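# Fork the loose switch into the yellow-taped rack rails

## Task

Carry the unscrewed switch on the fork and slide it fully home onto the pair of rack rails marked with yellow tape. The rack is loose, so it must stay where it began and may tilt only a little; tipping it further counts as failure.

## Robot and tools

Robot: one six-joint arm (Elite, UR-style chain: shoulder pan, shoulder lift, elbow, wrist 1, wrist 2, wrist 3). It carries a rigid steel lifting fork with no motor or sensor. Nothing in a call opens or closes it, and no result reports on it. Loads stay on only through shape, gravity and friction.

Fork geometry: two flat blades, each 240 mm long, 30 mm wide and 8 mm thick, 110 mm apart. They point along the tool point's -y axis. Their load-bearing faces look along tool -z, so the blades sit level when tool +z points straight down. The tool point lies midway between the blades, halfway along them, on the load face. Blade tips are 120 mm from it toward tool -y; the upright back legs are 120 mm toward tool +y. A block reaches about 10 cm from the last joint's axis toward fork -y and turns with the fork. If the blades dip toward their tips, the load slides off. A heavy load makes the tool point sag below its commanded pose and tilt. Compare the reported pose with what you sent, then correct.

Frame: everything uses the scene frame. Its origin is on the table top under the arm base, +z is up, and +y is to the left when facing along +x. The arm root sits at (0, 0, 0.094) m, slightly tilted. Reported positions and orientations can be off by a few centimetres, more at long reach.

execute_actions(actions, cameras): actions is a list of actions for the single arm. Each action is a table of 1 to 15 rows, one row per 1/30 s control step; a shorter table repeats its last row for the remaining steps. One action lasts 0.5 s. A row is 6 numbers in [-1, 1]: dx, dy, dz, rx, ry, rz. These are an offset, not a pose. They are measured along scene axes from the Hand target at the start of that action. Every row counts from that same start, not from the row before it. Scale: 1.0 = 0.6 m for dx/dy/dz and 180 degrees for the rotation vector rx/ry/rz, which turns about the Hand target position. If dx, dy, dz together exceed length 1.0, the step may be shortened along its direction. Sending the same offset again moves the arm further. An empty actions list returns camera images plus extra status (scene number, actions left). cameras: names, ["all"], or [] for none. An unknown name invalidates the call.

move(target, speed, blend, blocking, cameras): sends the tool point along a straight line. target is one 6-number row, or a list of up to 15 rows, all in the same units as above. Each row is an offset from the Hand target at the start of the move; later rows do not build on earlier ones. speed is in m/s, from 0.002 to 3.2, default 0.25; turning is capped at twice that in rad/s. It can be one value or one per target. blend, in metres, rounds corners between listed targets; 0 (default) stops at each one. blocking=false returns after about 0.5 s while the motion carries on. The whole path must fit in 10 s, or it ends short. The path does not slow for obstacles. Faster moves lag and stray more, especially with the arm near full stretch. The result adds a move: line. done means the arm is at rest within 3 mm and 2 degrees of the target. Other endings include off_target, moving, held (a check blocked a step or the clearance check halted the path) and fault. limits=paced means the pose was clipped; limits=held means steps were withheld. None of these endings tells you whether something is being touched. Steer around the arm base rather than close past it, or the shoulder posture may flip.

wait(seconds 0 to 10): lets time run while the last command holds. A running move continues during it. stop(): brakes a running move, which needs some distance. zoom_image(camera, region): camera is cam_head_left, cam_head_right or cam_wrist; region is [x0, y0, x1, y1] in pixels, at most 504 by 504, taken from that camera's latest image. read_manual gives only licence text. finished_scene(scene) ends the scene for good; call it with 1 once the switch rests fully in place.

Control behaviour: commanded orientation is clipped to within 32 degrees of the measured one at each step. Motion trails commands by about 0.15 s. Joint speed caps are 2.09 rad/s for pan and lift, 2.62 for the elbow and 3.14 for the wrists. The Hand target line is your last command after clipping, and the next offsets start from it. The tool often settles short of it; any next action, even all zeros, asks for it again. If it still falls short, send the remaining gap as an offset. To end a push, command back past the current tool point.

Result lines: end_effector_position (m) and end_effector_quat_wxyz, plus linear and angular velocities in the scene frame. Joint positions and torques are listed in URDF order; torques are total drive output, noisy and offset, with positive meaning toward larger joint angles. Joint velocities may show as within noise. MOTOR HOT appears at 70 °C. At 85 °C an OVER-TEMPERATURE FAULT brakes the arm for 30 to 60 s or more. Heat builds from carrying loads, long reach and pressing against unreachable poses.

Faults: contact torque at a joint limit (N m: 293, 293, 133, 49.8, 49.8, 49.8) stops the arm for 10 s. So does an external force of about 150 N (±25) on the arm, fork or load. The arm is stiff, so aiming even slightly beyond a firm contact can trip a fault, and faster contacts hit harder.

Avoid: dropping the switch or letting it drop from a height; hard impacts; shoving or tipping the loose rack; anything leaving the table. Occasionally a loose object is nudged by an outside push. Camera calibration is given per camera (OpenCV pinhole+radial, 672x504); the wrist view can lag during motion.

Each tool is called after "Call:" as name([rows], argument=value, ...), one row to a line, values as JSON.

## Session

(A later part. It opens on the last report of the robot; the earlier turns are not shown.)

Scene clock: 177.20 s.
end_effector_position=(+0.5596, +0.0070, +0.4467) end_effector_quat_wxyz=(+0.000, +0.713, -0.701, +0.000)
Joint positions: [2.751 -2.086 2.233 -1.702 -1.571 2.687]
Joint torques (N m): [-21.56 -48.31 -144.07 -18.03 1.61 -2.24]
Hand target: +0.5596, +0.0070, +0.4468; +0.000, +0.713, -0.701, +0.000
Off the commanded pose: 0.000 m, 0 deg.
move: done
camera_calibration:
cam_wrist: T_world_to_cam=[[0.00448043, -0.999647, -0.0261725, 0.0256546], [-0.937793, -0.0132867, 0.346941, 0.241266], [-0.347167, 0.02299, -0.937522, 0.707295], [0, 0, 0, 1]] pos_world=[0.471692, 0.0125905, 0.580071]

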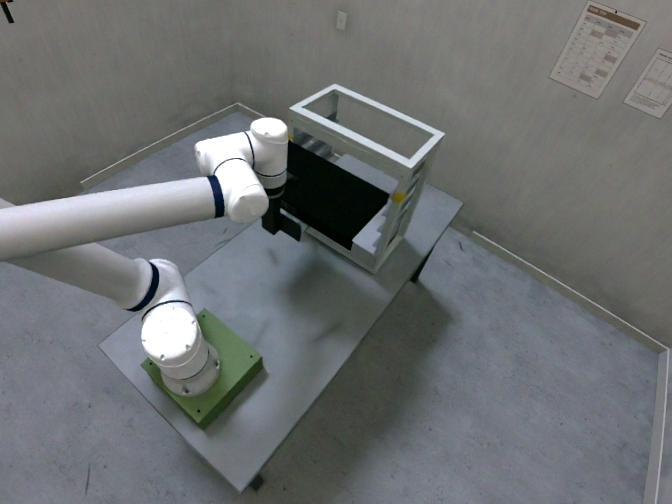

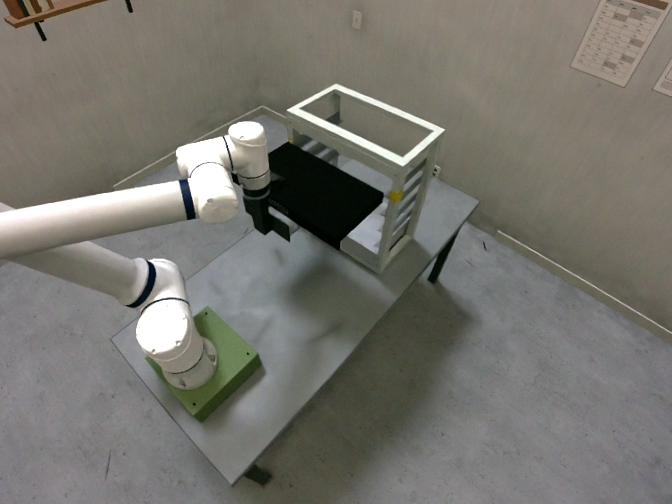

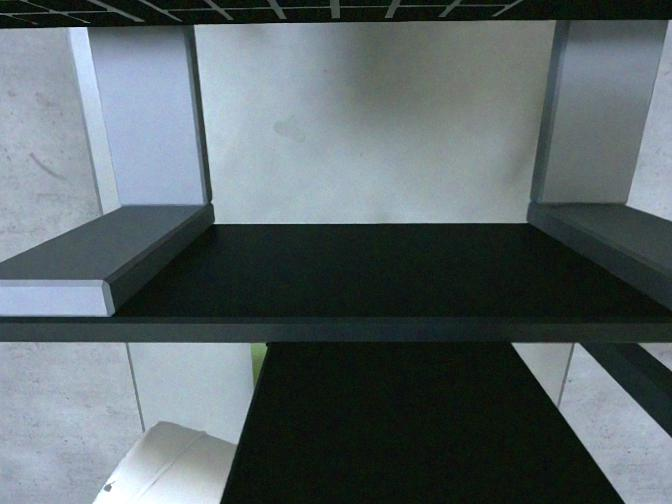

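Call:
move(target=[0.1333, 0.0057, 0, 0, 0, 0], speed=0.1, cameras=["cam_head_left", "cam_head_right"])

Call:
zoom_image(camera="cam_head_right", region=[280, 120, 420, 260])

Call:
zoom_image(camera="cam_head_left", region=[365, 170, 415, 220])

Call:
zoom_image(camera="cam_head_right", region=[275, 120, 325, 170])

Scene clock: 210.63 s.
end_effector_position=(+0.6394, +0.0104, +0.4469) end_effector_quat_wxyz=(+0.000, +0.713, -0.701, +0.000)
Joint positions: [2.831 -1.916 2.142 -1.781 -1.57 2.767]
Joint torques (N m): [12.87 -39.56 -143.77 -23.35 3.42 1.91]
Hand target: +0.6396, +0.0104, +0.4468; +0.000, +0.713, -0.701, +0.000
Off the commanded pose: 0.000 m, 0 deg.
move: done
Images, in order (width x height): cam_head_left 672x504, cam_head_right 672x504.

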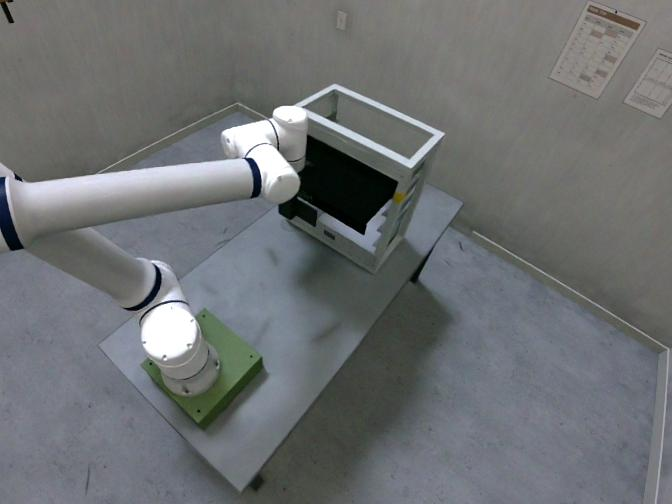

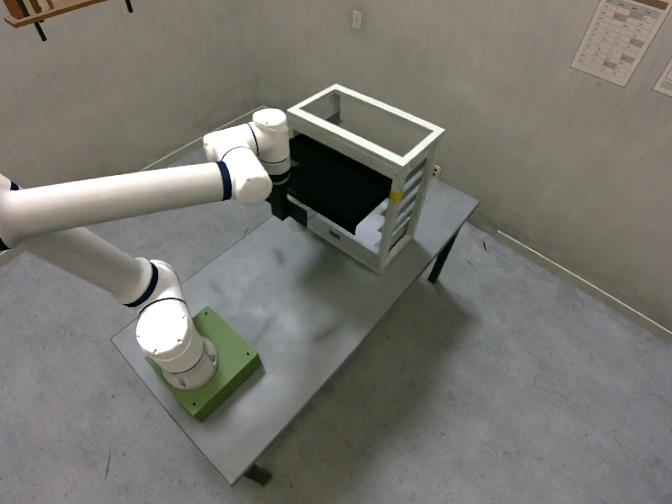

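Scaled by 3.600.

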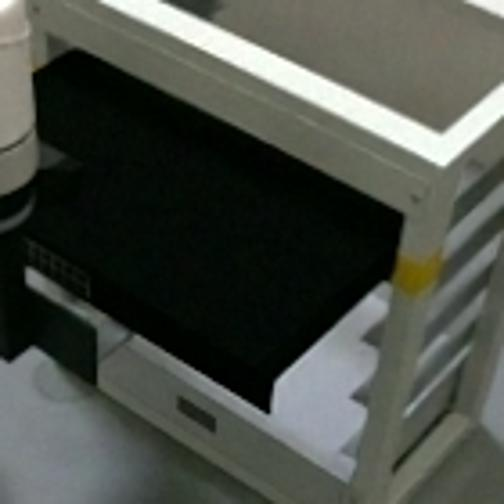

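Scaled by 10.080.

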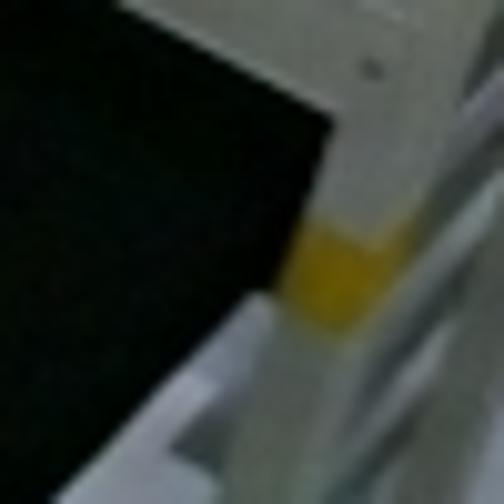

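Scaled by 10.080.

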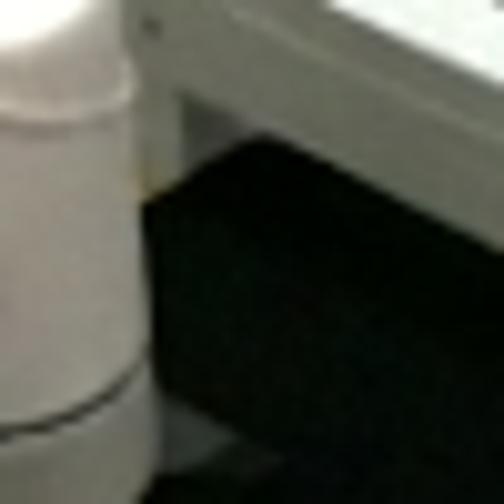

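Call:
move(target=[0.1667, 0.0029, 0, 0, 0, 0], speed=0.1)

Call:
move(target=[0.1417, 0.0025, 0, 0, 0, 0], speed=0.1, cameras=["all"])

Call:
zoom_image(camera="cam_head_right", region=[280, 80, 440, 240])

Call:
zoom_image(camera="cam_head_left", region=[280, 80, 440, 240])

Scene clock: 215.73 s.
end_effector_position=(+0.7394, +0.0122, +0.4468) end_effector_quat_wxyz=(+0.000, +0.713, -0.701, +0.000)
Joint positions: [2.896 -1.725 2.006 -1.836 -1.569 2.832]
Joint torques (N m): [8.18 -64.09 -142.75 -23.2 1.39 3.58]
Hand target: +0.7396, +0.0121, +0.4468; +0.000, +0.713, -0.701, +0.000
Off the commanded pose: 0.000 m, 0 deg.
move: done

Scene clock: 217.10 s.
end_effector_position=(+0.8244, +0.0136, +0.4469) end_effector_quat_wxyz=(+0.000, +0.713, -0.701, +0.000)
Joint positions: [2.935 -1.577 1.872 -1.852 -1.568 2.871]
Joint torques (N m): [8.45 -82.35 -142.66 -20.55 1.11 3.7]
Hand target: +0.8246, +0.0136, +0.4468; +0.000, +0.713, -0.701, +0.000
Off the commanded pose: 0.000 m, 0 deg.
move: done
camera_calibration:
cam_wrist: T_world_to_cam=[[0.00448074, -0.999647, -0.0261726, 0.0311709], [-0.937793, -0.0132871, 0.346941, 0.489613], [-0.347167, 0.02299, -0.937522, 0.799258], [0, 0, 0, 1]] pos_world=[0.736492, 0.0192905, 0.580271]

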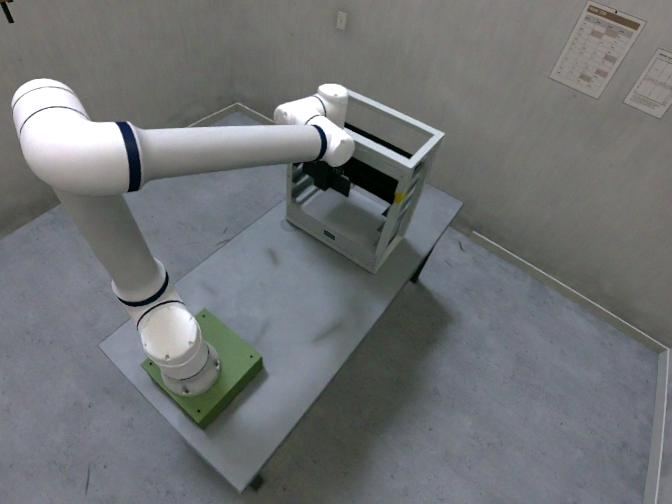

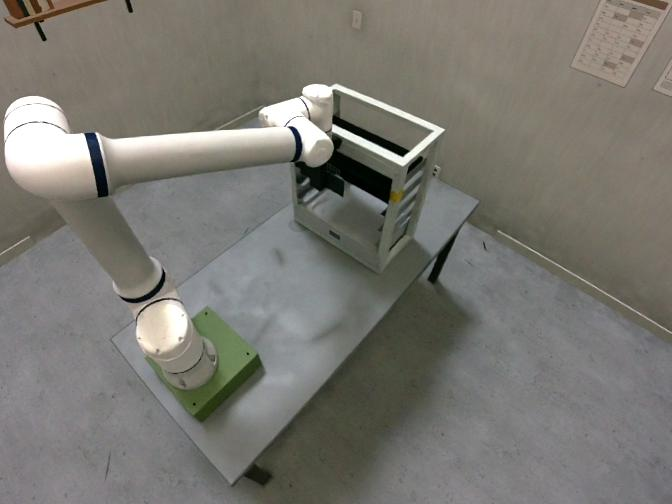

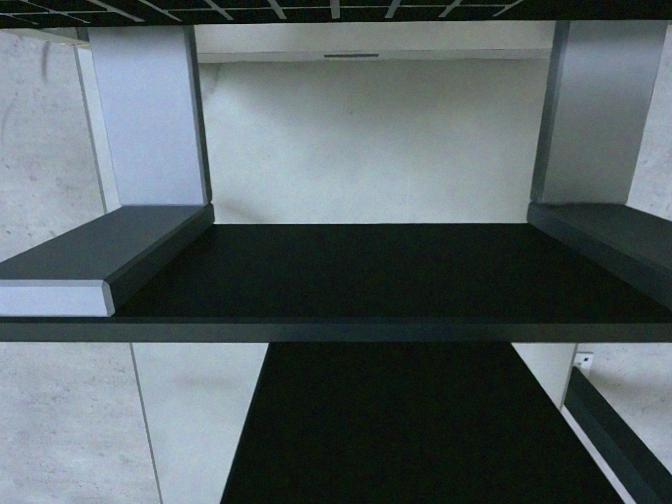

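Scaled by 3.150.

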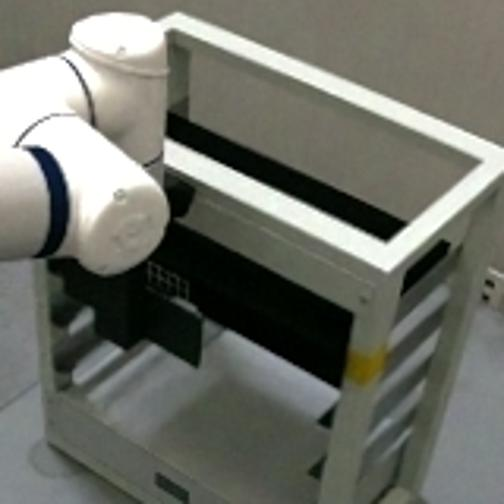

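Scaled by 3.150.

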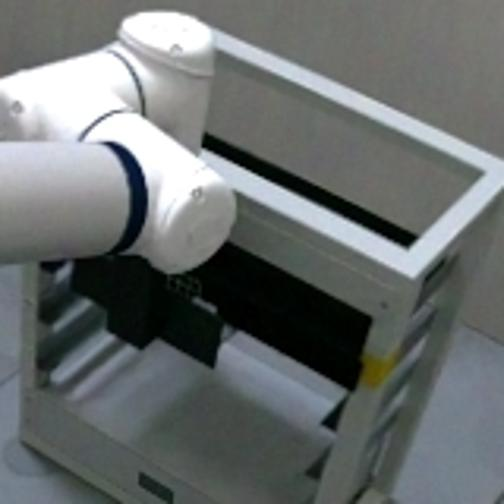

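Call:
move([
  [0, 0, -0.0175, 0, 0, 0],
], speed=0.02)

Call:
move([
  [0, 0, -0.0042, 0, 0, 0],
], speed=0.02, cameras=["cam_wrist", "cam_head_right"])

Scene clock: 220.53 s.
end_effector_position=(+0.8246, +0.0136, +0.4366) end_effector_quat_wxyz=(+0.000, +0.713, -0.701, +0.000)
Joint positions: [2.935 -1.572 1.886 -1.871 -1.568 2.872]
Joint torques (N m): [9.41 -50.41 -74.05 -9.99 0.2 3.02]
Hand target: +0.8246, +0.0136, +0.4363; +0.000, +0.713, -0.701, +0.000
Off the commanded pose: 0.000 m, 0 deg.
move: done

Scene clock: 221.23 s.
end_effector_position=(+0.8246, +0.0136, +0.4339) end_effector_quat_wxyz=(+0.000, +0.713, -0.701, +0.000)
Joint positions: [2.936 -1.57 1.889 -1.875 -1.568 2.872]
Joint torques (N m): [9.31 -50.46 -73.76 -10.16 -0.24 3.16]
Hand target: +0.8246, +0.0136, +0.4338; +0.000, +0.713, -0.701, +0.000
Off the commanded pose: 0.000 m, 0 deg.
move: done
camera_calibration:
cam_wrist: T_world_to_cam=[[0.00447955, -0.999647, -0.0261736, 0.0308338], [-0.937781, -0.0132871, 0.346973, 0.494249], [-0.347198, 0.0229908, -0.93751, 0.78725], [0, 0, 0, 1]] pos_world=[0.736692, 0.0192905, 0.567371]
Images, in order (width x height): cam_head_right 672x504, cam_wrist 672x504.

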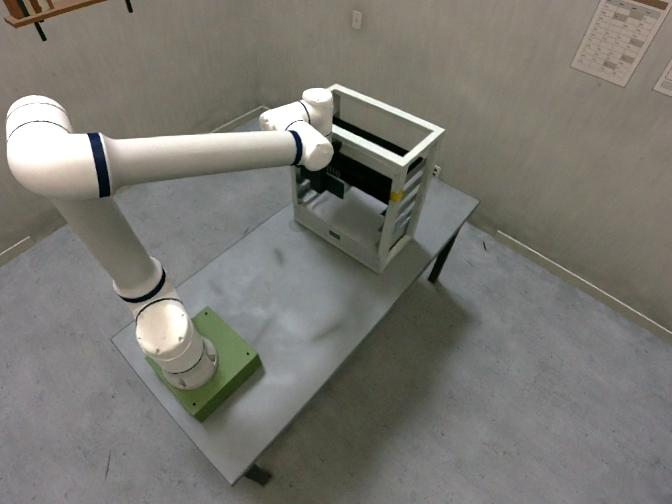

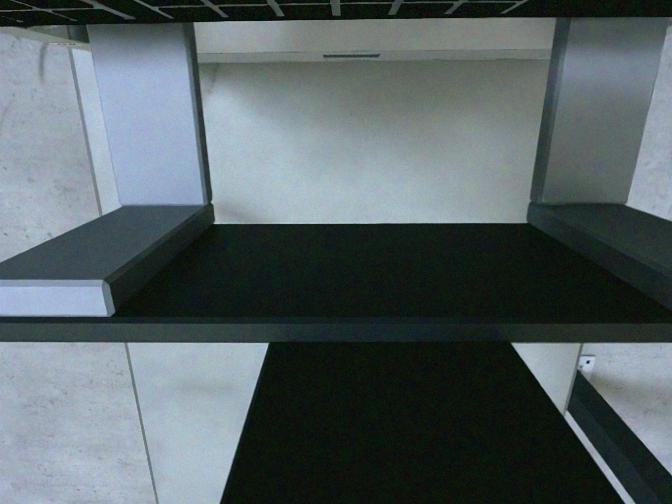

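Call:
move([
  [-0.37, -0.0065, 0, 0, 0, 0],
  [-0.37, -0.0065, 0.037, 0, 0, 0],
  [-0.325, -0.0057, 0.037, 0, 0, 0],
], speed=[0.2, 0.1, 0.06], cameras=["cam_head_left", "cam_head_right"])

Call:
zoom_image(camera="cam_head_right", region=[270, 80, 430, 240])

Call:
zoom_image(camera="cam_head_left", region=[270, 80, 430, 240])

Scene clock: 229.07 s.
end_effector_position=(+0.6294, +0.0102, +0.4560) end_effector_quat_wxyz=(+0.000, +0.713, -0.701, +0.000)
Joint positions: [2.823 -1.94 2.14 -1.755 -1.57 2.759]
Joint torques (N m): [8.24 -11.38 -101.49 -10.5 1.08 3.35]
Hand target: +0.6296, +0.0102, +0.4560; +0.000, +0.713, -0.701, +0.000
Off the commanded pose: 0.000 m, 0 deg.
move: done
Images, in order (width x height): cam_head_left 672x504, cam_head_right 672x504.

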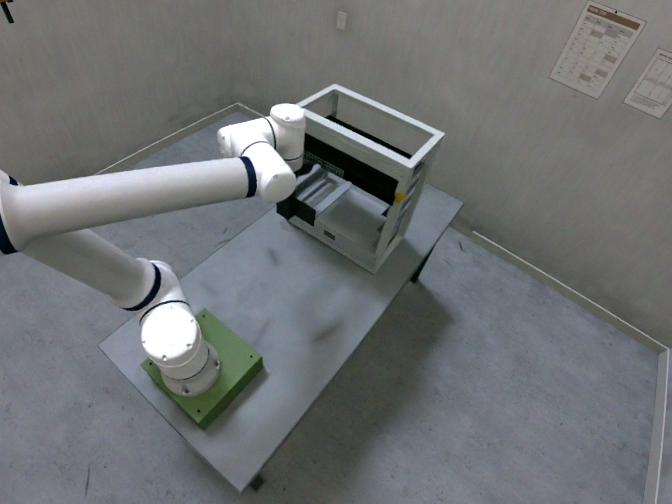

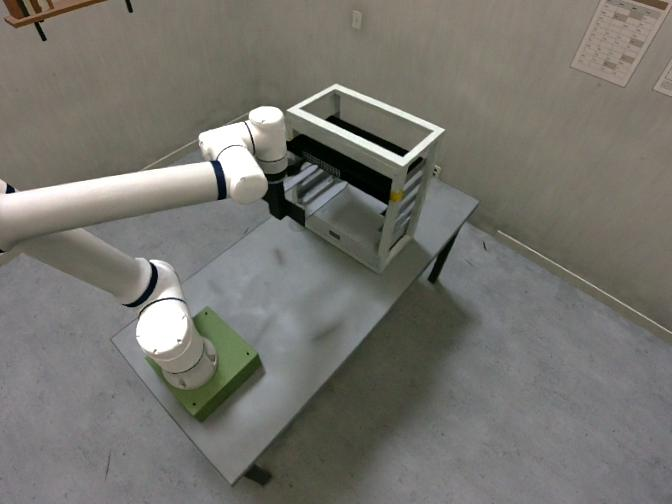

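Scaled by 3.150.

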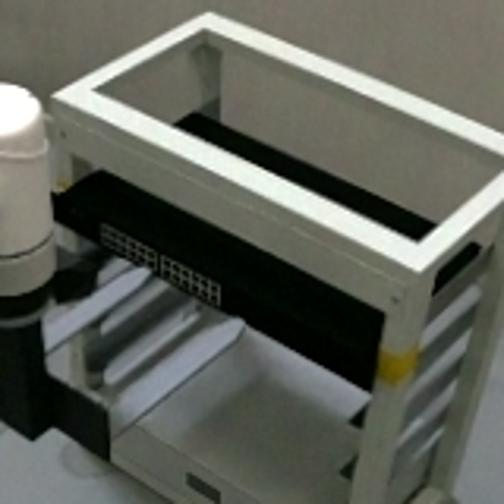

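Scaled by 3.150.

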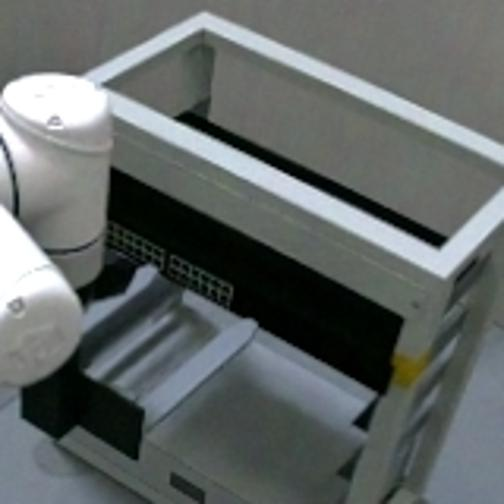

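Call:
move(target=[0.0433, 0.00076, 0, 0, 0, 0], speed=0.05)

Call:
move(target=[0.00667, 0.00012, 0, 0, 0, 0], speed=0.02)

Call:
move(target=[0.005, 0.00009, 0, 0, 0, 0], speed=0.02, cameras=["cam_head_left", "cam_head_right"])

Call:
zoom_image(camera="cam_head_right", region=[270, 80, 430, 240])

Call:
zoom_image(camera="cam_head_right", region=[350, 150, 420, 220])

Scene clock: 234.47 s.
end_effector_position=(+0.6554, +0.0107, +0.4560) end_effector_quat_wxyz=(+0.000, +0.713, -0.701, +0.000)
Joint positions: [2.843 -1.888 2.107 -1.775 -1.569 2.779]
Joint torques (N m): [9.81 -15.53 -113.29 -16.78 3.42 3.47]
Hand target: +0.6556, +0.0107, +0.4560; +0.000, +0.713, -0.701, +0.000
Off the commanded pose: 0.000 m, 0 deg.
move: done

Scene clock: 235.17 s.
end_effector_position=(+0.6594, +0.0107, +0.4560) end_effector_quat_wxyz=(+0.000, +0.713, -0.701, +0.000)
Joint positions: [2.846 -1.88 2.102 -1.778 -1.569 2.782]
Joint torques (N m): [10.65 -16.78 -112.38 -16.69 3.72 3.54]
Hand target: +0.6596, +0.0108, +0.4560; +0.000, +0.713, -0.701, +0.000
Off the commanded pose: 0.000 m, 0 deg.
move: done

Scene clock: 235.87 s.
end_effector_position=(+0.6624, +0.0108, +0.4560) end_effector_quat_wxyz=(+0.000, +0.713, -0.701, +0.000)
Joint positions: [2.849 -1.874 2.098 -1.78 -1.569 2.785]
Joint torques (N m): [8.31 -17.14 -112.89 -16.79 3.76 3.49]
Hand target: +0.6626, +0.0108, +0.4560; +0.000, +0.713, -0.701, +0.000
Off the commanded pose: 0.000 m, 0 deg.
move: done
Images, in order (width x height): cam_head_left 672x504, cam_head_right 672x504.

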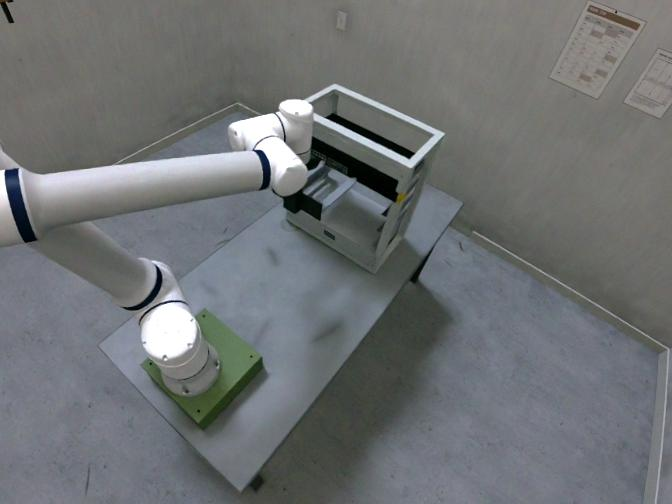

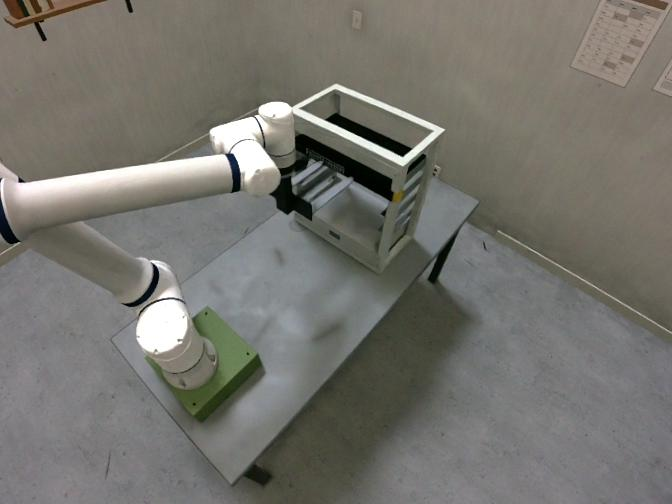

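Scaled by 3.150.

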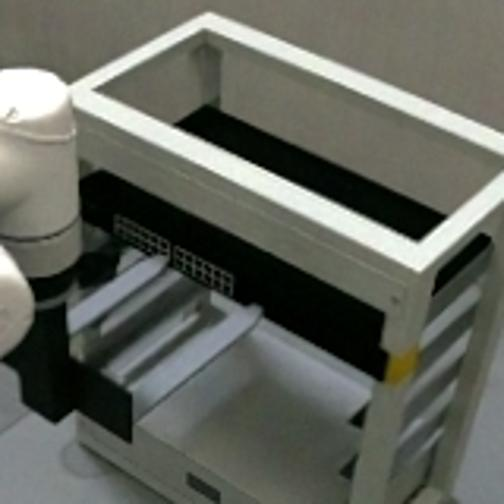

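Scaled by 7.200.

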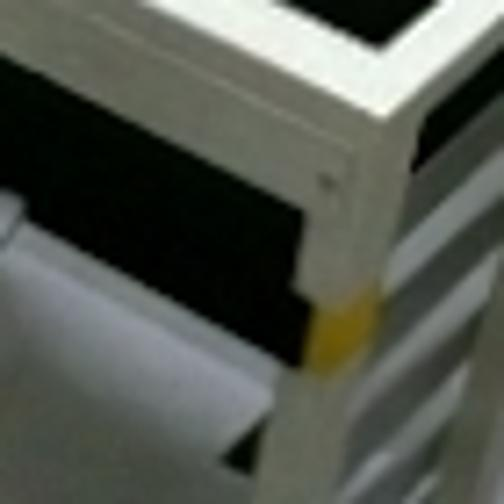

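Call:
move(target=[0.0025, 0.00004, 0, 0, 0, 0], speed=0.01)

Call:
move(target=[0.00167, 0.00003, 0, 0, 0, 0], speed=0.01)

Call:
move(target=[0.00167, 0.00003, 0, 0, 0, 0], speed=0.01)

Scene clock: 239.40 s.
end_effector_position=(+0.6640, +0.0108, +0.4560) end_effector_quat_wxyz=(+0.000, +0.713, -0.701, +0.000)
Joint positions: [2.85 -1.871 2.096 -1.781 -1.569 2.786]
Joint torques (N m): [10.25 -17.03 -113.57 -16.71 3.62 3.54]
Hand target: +0.6641, +0.0108, +0.4560; +0.000, +0.713, -0.701, +0.000
Off the commanded pose: 0.000 m, 0 deg.
move: done

Scene clock: 240.10 s.
end_effector_position=(+0.6650, +0.0109, +0.4560) end_effector_quat_wxyz=(+0.000, +0.713, -0.701, +0.000)
Joint positions: [2.85 -1.869 2.095 -1.782 -1.569 2.786]
Joint torques (N m): [9.99 -12.13 -114.09 -17.41 3.7 3.51]
Hand target: +0.6651, +0.0108, +0.4560; +0.000, +0.713, -0.701, +0.000
Off the commanded pose: 0.000 m, 0 deg.
move: done

Scene clock: 240.80 s.
end_effector_position=(+0.6660, +0.0109, +0.4560) end_effector_quat_wxyz=(+0.000, +0.713, -0.701, +0.000)
Joint positions: [2.851 -1.867 2.094 -1.783 -1.569 2.787]
Joint torques (N m): [6.98 0.19 -117.59 -21.55 4.19 7.13]
Hand target: +0.6661, +0.0109, +0.4560; +0.000, +0.713, -0.701, +0.000
Off the commanded pose: 0.000 m, 0 deg.
move: done

Call:
move(target=[0.00133, 0.00002, 0, 0, 0, 0], speed=0.01, cameras=["cam_head_left", "cam_head_right"])

Call:
zoom_image(camera="cam_head_right", region=[350, 150, 420, 220])

Call:
zoom_image(camera="cam_head_right", region=[270, 100, 340, 170])

Scene clock: 246.13 s.
end_effector_position=(+0.6668, +0.0109, +0.4560) end_effector_quat_wxyz=(+0.000, +0.713, -0.701, +0.000)
Joint positions: [2.852 -1.866 2.093 -1.783 -1.569 2.788]
Joint torques (N m): [6.68 16.6 -124.46 -31.53 7.01 10.22]
Hand target: +0.6669, +0.0109, +0.4560; +0.000, +0.713, -0.701, +0.000
Off the commanded pose: 0.000 m, 0 deg.
move: done
Images, in order (width x height): cam_head_left 672x504, cam_head_right 672x504.

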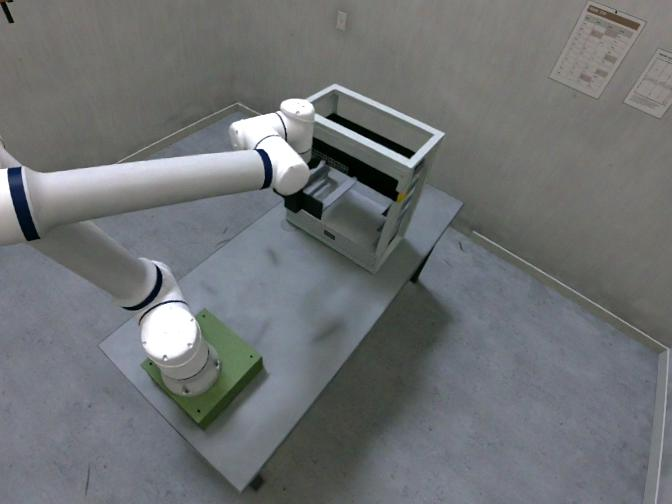

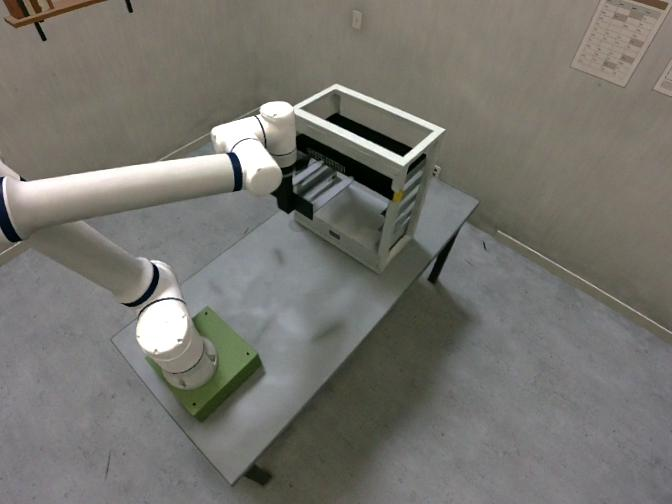

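Scaled by 7.200.

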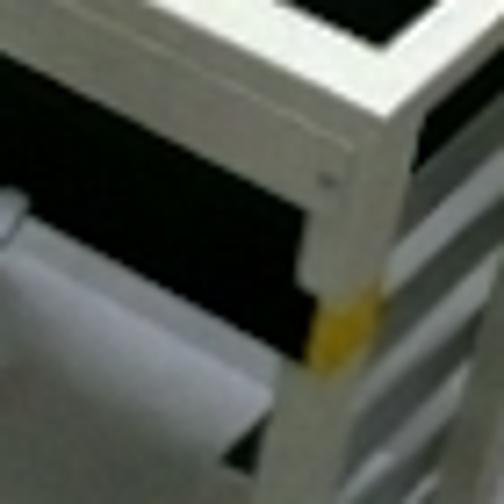

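Scaled by 7.200.

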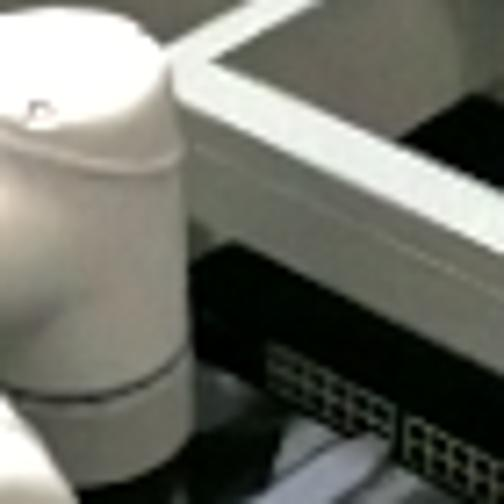

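Call:
move([
  [-0.008, -0.00014, 0, 0, 0, 0],
  [-0.1667, -0.0028, 0, 0, 0, 0],
  [-0.178, -0.218, 0.107, 0.0087, -0.4999, 0],
], speed=[0.02, 0.25, 0.5], blend=[0.0, 0.02, 0], cameras=["cam_wrist", "cam_head_right"])

Call:
zoom_image(camera="cam_wrist", region=[180, 0, 540, 230])

Call:
move(target=[0, 0.43, 0, 0, 0, 0], speed=0.4, cameras=["cam_wrist"])

Call:
zoom_image(camera="cam_wrist", region=[180, 0, 540, 230])

Scene clock: 263.40 s.
end_effector_position=(+0.5582, -0.0805, +0.5029) end_effector_quat_wxyz=(-0.366, +0.616, -0.603, +0.352)
Joint positions: [2.023 -2.305 2.848 -2.682 -0.628 2.255]
Joint torques (N m): [9.66 2.66 -91.16 -6.23 3.21 -1.61]
Hand target: +0.5582, -0.0805, +0.5029; -0.366, +0.616, -0.603, +0.352 (not the last commanded pose)
Off the commanded pose: 0.043 m, 29 deg.
led back after a hold: the arm was led back toward your command in small steps, so it may still be short of it.
move: held (a check stopped the path); path passed 2 of 3 targets; limits=held
pose unreachable: on one or more control steps of this call, first in action 0 (counted from 0), an arm could not follow its commanded pose, so it was not sent that pose on those steps. It may still have moved: this result reports where it is.
cause: moving toward the commanded pose would bring two parts of the arm too close to each other (joints 3 (elbow) and 4 (wrist 1) lie between them).
camera_calibration:
cam_wrist: T_world_to_cam=[[0.0426264, -0.998606, -0.0311166, -0.0789813], [-0.757453, -0.011992, -0.652779, 0.621406], [0.651496, 0.0513951, -0.756909, 0.11549], [0, 0, 0, 1]] pos_world=[0.398812, -0.077355, 0.490599]
Images, in order (width x height): cam_head_right 672x504, cam_wrist 672x504.

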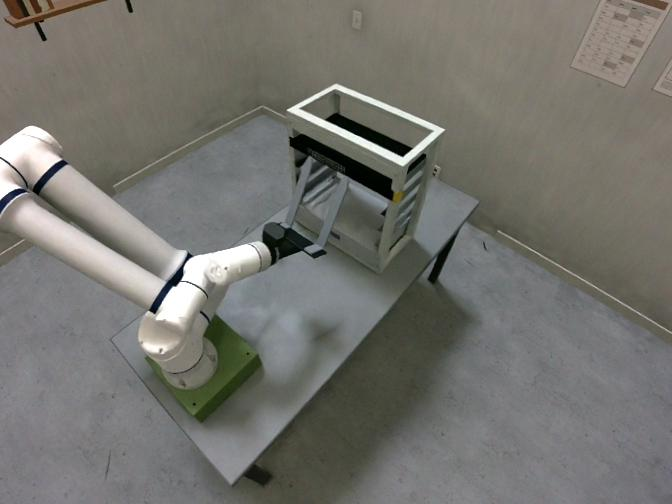

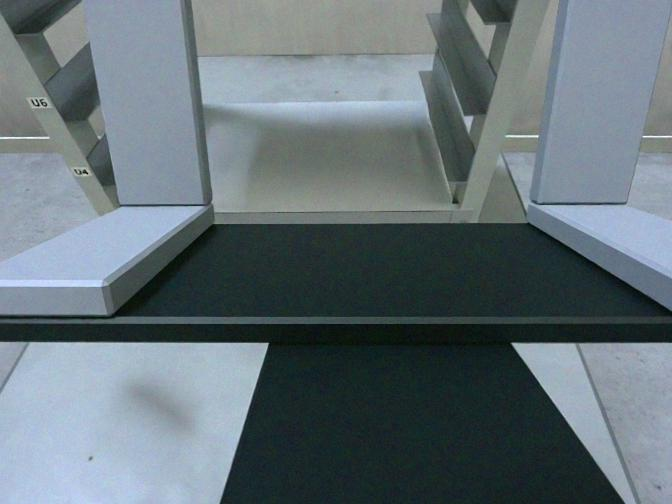

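Scaled by 1.400.

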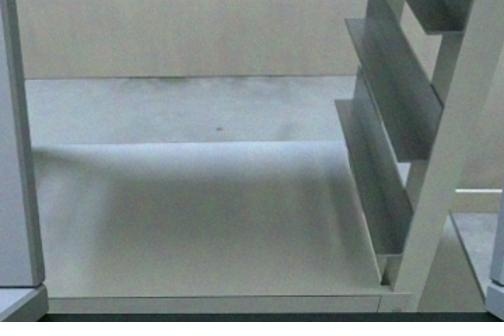

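Scene clock: 265.40 s.
end_effector_position=(+0.5581, +0.1775, +0.5029) end_effector_quat_wxyz=(-0.366, +0.616, -0.603, +0.352) end_effector_velocity=(+0.000, +0.000, +0.000) end_effector_angular_velocity=(+0.000, -0.002, -0.001)
Joint positions: [3.138 -1.834 2.798 -3.585 -1.498 3.116]
Joint velocities: [0.002 0.003 0 -0.005 -0.002 0.001]
Joint torques (N m): [8.69 -1.67 -72.65 -13.41 -1.82 3.53]
Hand target: +0.5582, +0.1775, +0.5029; -0.366, +0.616, -0.603, +0.352
Off the commanded pose: 0.000 m, 0 deg.
move: done
camera_calibration:
cam_wrist: T_world_to_cam=[[0.0428314, -0.998599, -0.0310726, 0.178458], [-0.75763, -0.0121904, -0.65257, 0.624569], [0.651277, 0.051492, -0.757091, 0.10247], [0, 0, 0, 1]] pos_world=[0.398813, 0.180545, 0.490699]
Images, in order (width x height): cam_wrist 672x504.

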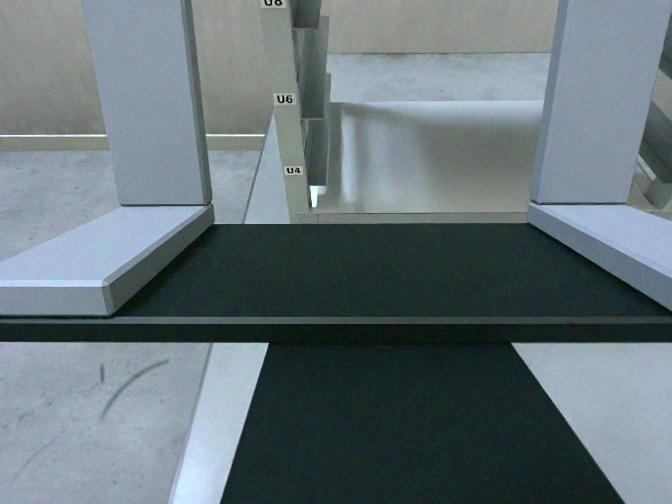

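Scaled by 1.400.

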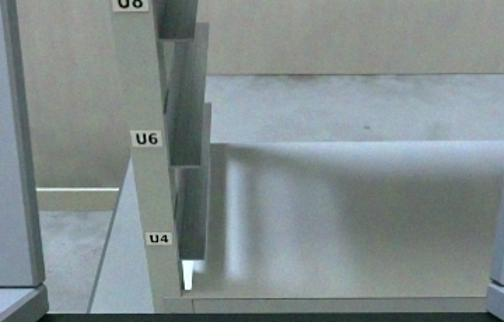

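Call:
move(target=[0, 0, 0.25, 0, 0, 0], speed=0.4, cameras=["cam_wrist"])

Call:
zoom_image(camera="cam_wrist", region=[180, 0, 540, 230])

Call:
move(target=[0, -0.48, 0, 0, 0, 0], speed=0.4, cameras=["cam_wrist", "cam_head_right"])

Call:
zoom_image(camera="cam_wrist", region=[180, 0, 540, 230])

Call:
zoom_image(camera="cam_head_right", region=[270, 80, 470, 280])

Scene clock: 271.60 s.
end_effector_position=(+0.5581, +0.1775, +0.6528) end_effector_quat_wxyz=(-0.366, +0.616, -0.603, +0.352)
Joint positions: [3.134 -2.191 2.598 -3.028 -1.495 3.114]
Joint torques (N m): [-21.11 -15.52 -99.85 -8.41 1.7 -2.23]
Hand target: +0.5582, +0.1775, +0.6529; -0.366, +0.616, -0.603, +0.352
Off the commanded pose: 0.000 m, 0 deg.
move: done
camera_calibration:
cam_wrist: T_world_to_cam=[[0.0426993, -0.998605, -0.0310542, 0.183257], [-0.757542, -0.0120951, -0.652674, 0.722404], [0.651388, 0.0513936, -0.757002, 0.215869], [0, 0, 0, 1]] pos_world=[0.398812, 0.180645, 0.640599]
Images, in order (width x height): cam_wrist 672x504.

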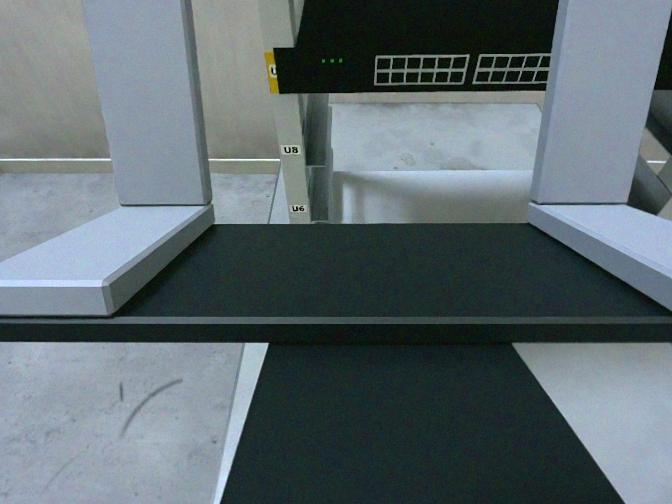

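Scaled by 1.400.

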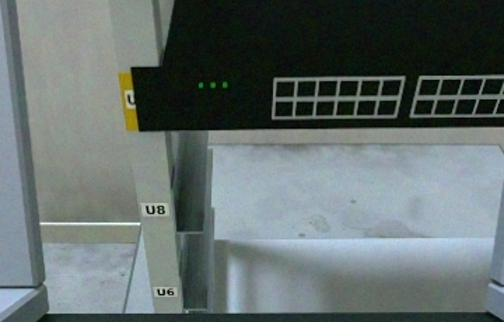

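Scene clock: 273.57 s.
end_effector_position=(+0.5582, -0.1104, +0.6529) end_effector_quat_wxyz=(-0.366, +0.616, -0.603, +0.352)
Joint positions: [1.972 -2.447 2.58 -2.21 -0.602 2.178]
Joint torques (N m): [-20.97 33.68 -101.51 -6.03 7.49 -2.7]
Hand target: +0.5582, -0.1105, +0.6529; -0.366, +0.616, -0.603, +0.352
Off the commanded pose: 0.000 m, 0 deg.
move: done
camera_calibration:
cam_wrist: T_world_to_cam=[[0.0424196, -0.998618, -0.0310328, -0.104144], [-0.757458, -0.0118901, -0.652775, 0.718975], [0.651504, 0.0511966, -0.756916, 0.230544], [0, 0, 0, 1]] pos_world=[0.398811, -0.107255, 0.640599]
Images, in order (width x height): cam_head_right 672x504, cam_wrist 672x504.

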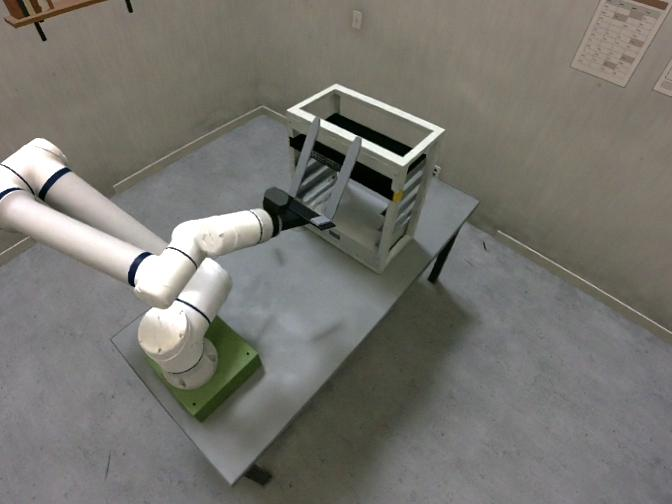

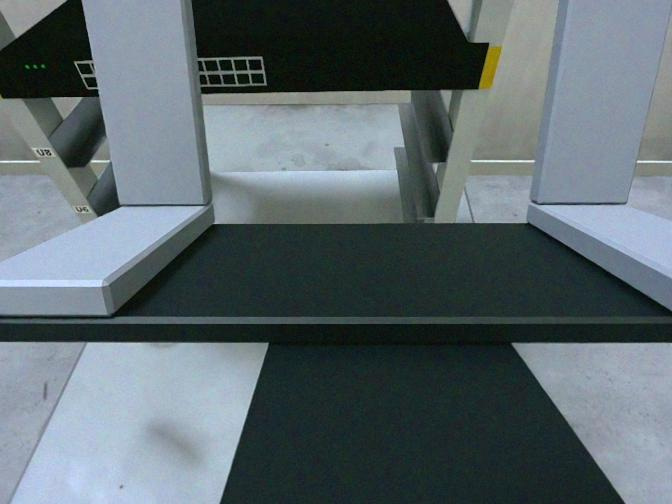

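Scaled by 1.400.

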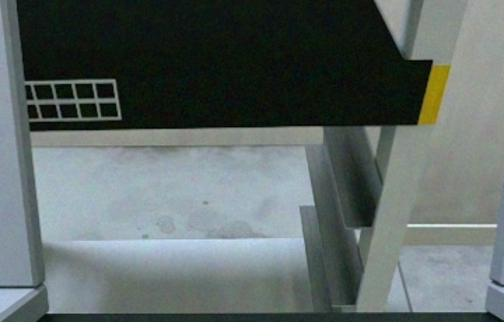

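Scaled by 2.520.

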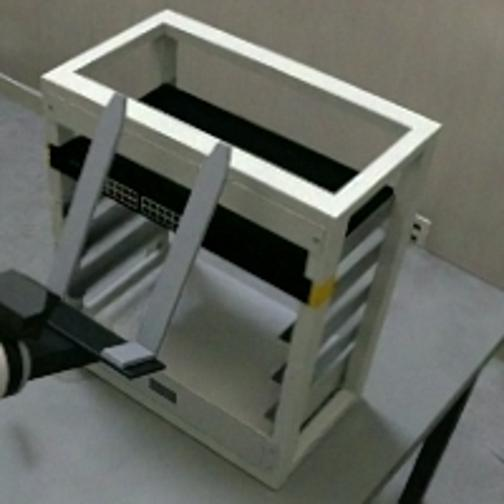

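Call:
finished_scene(scene=2)

The scene is finished: the task was done.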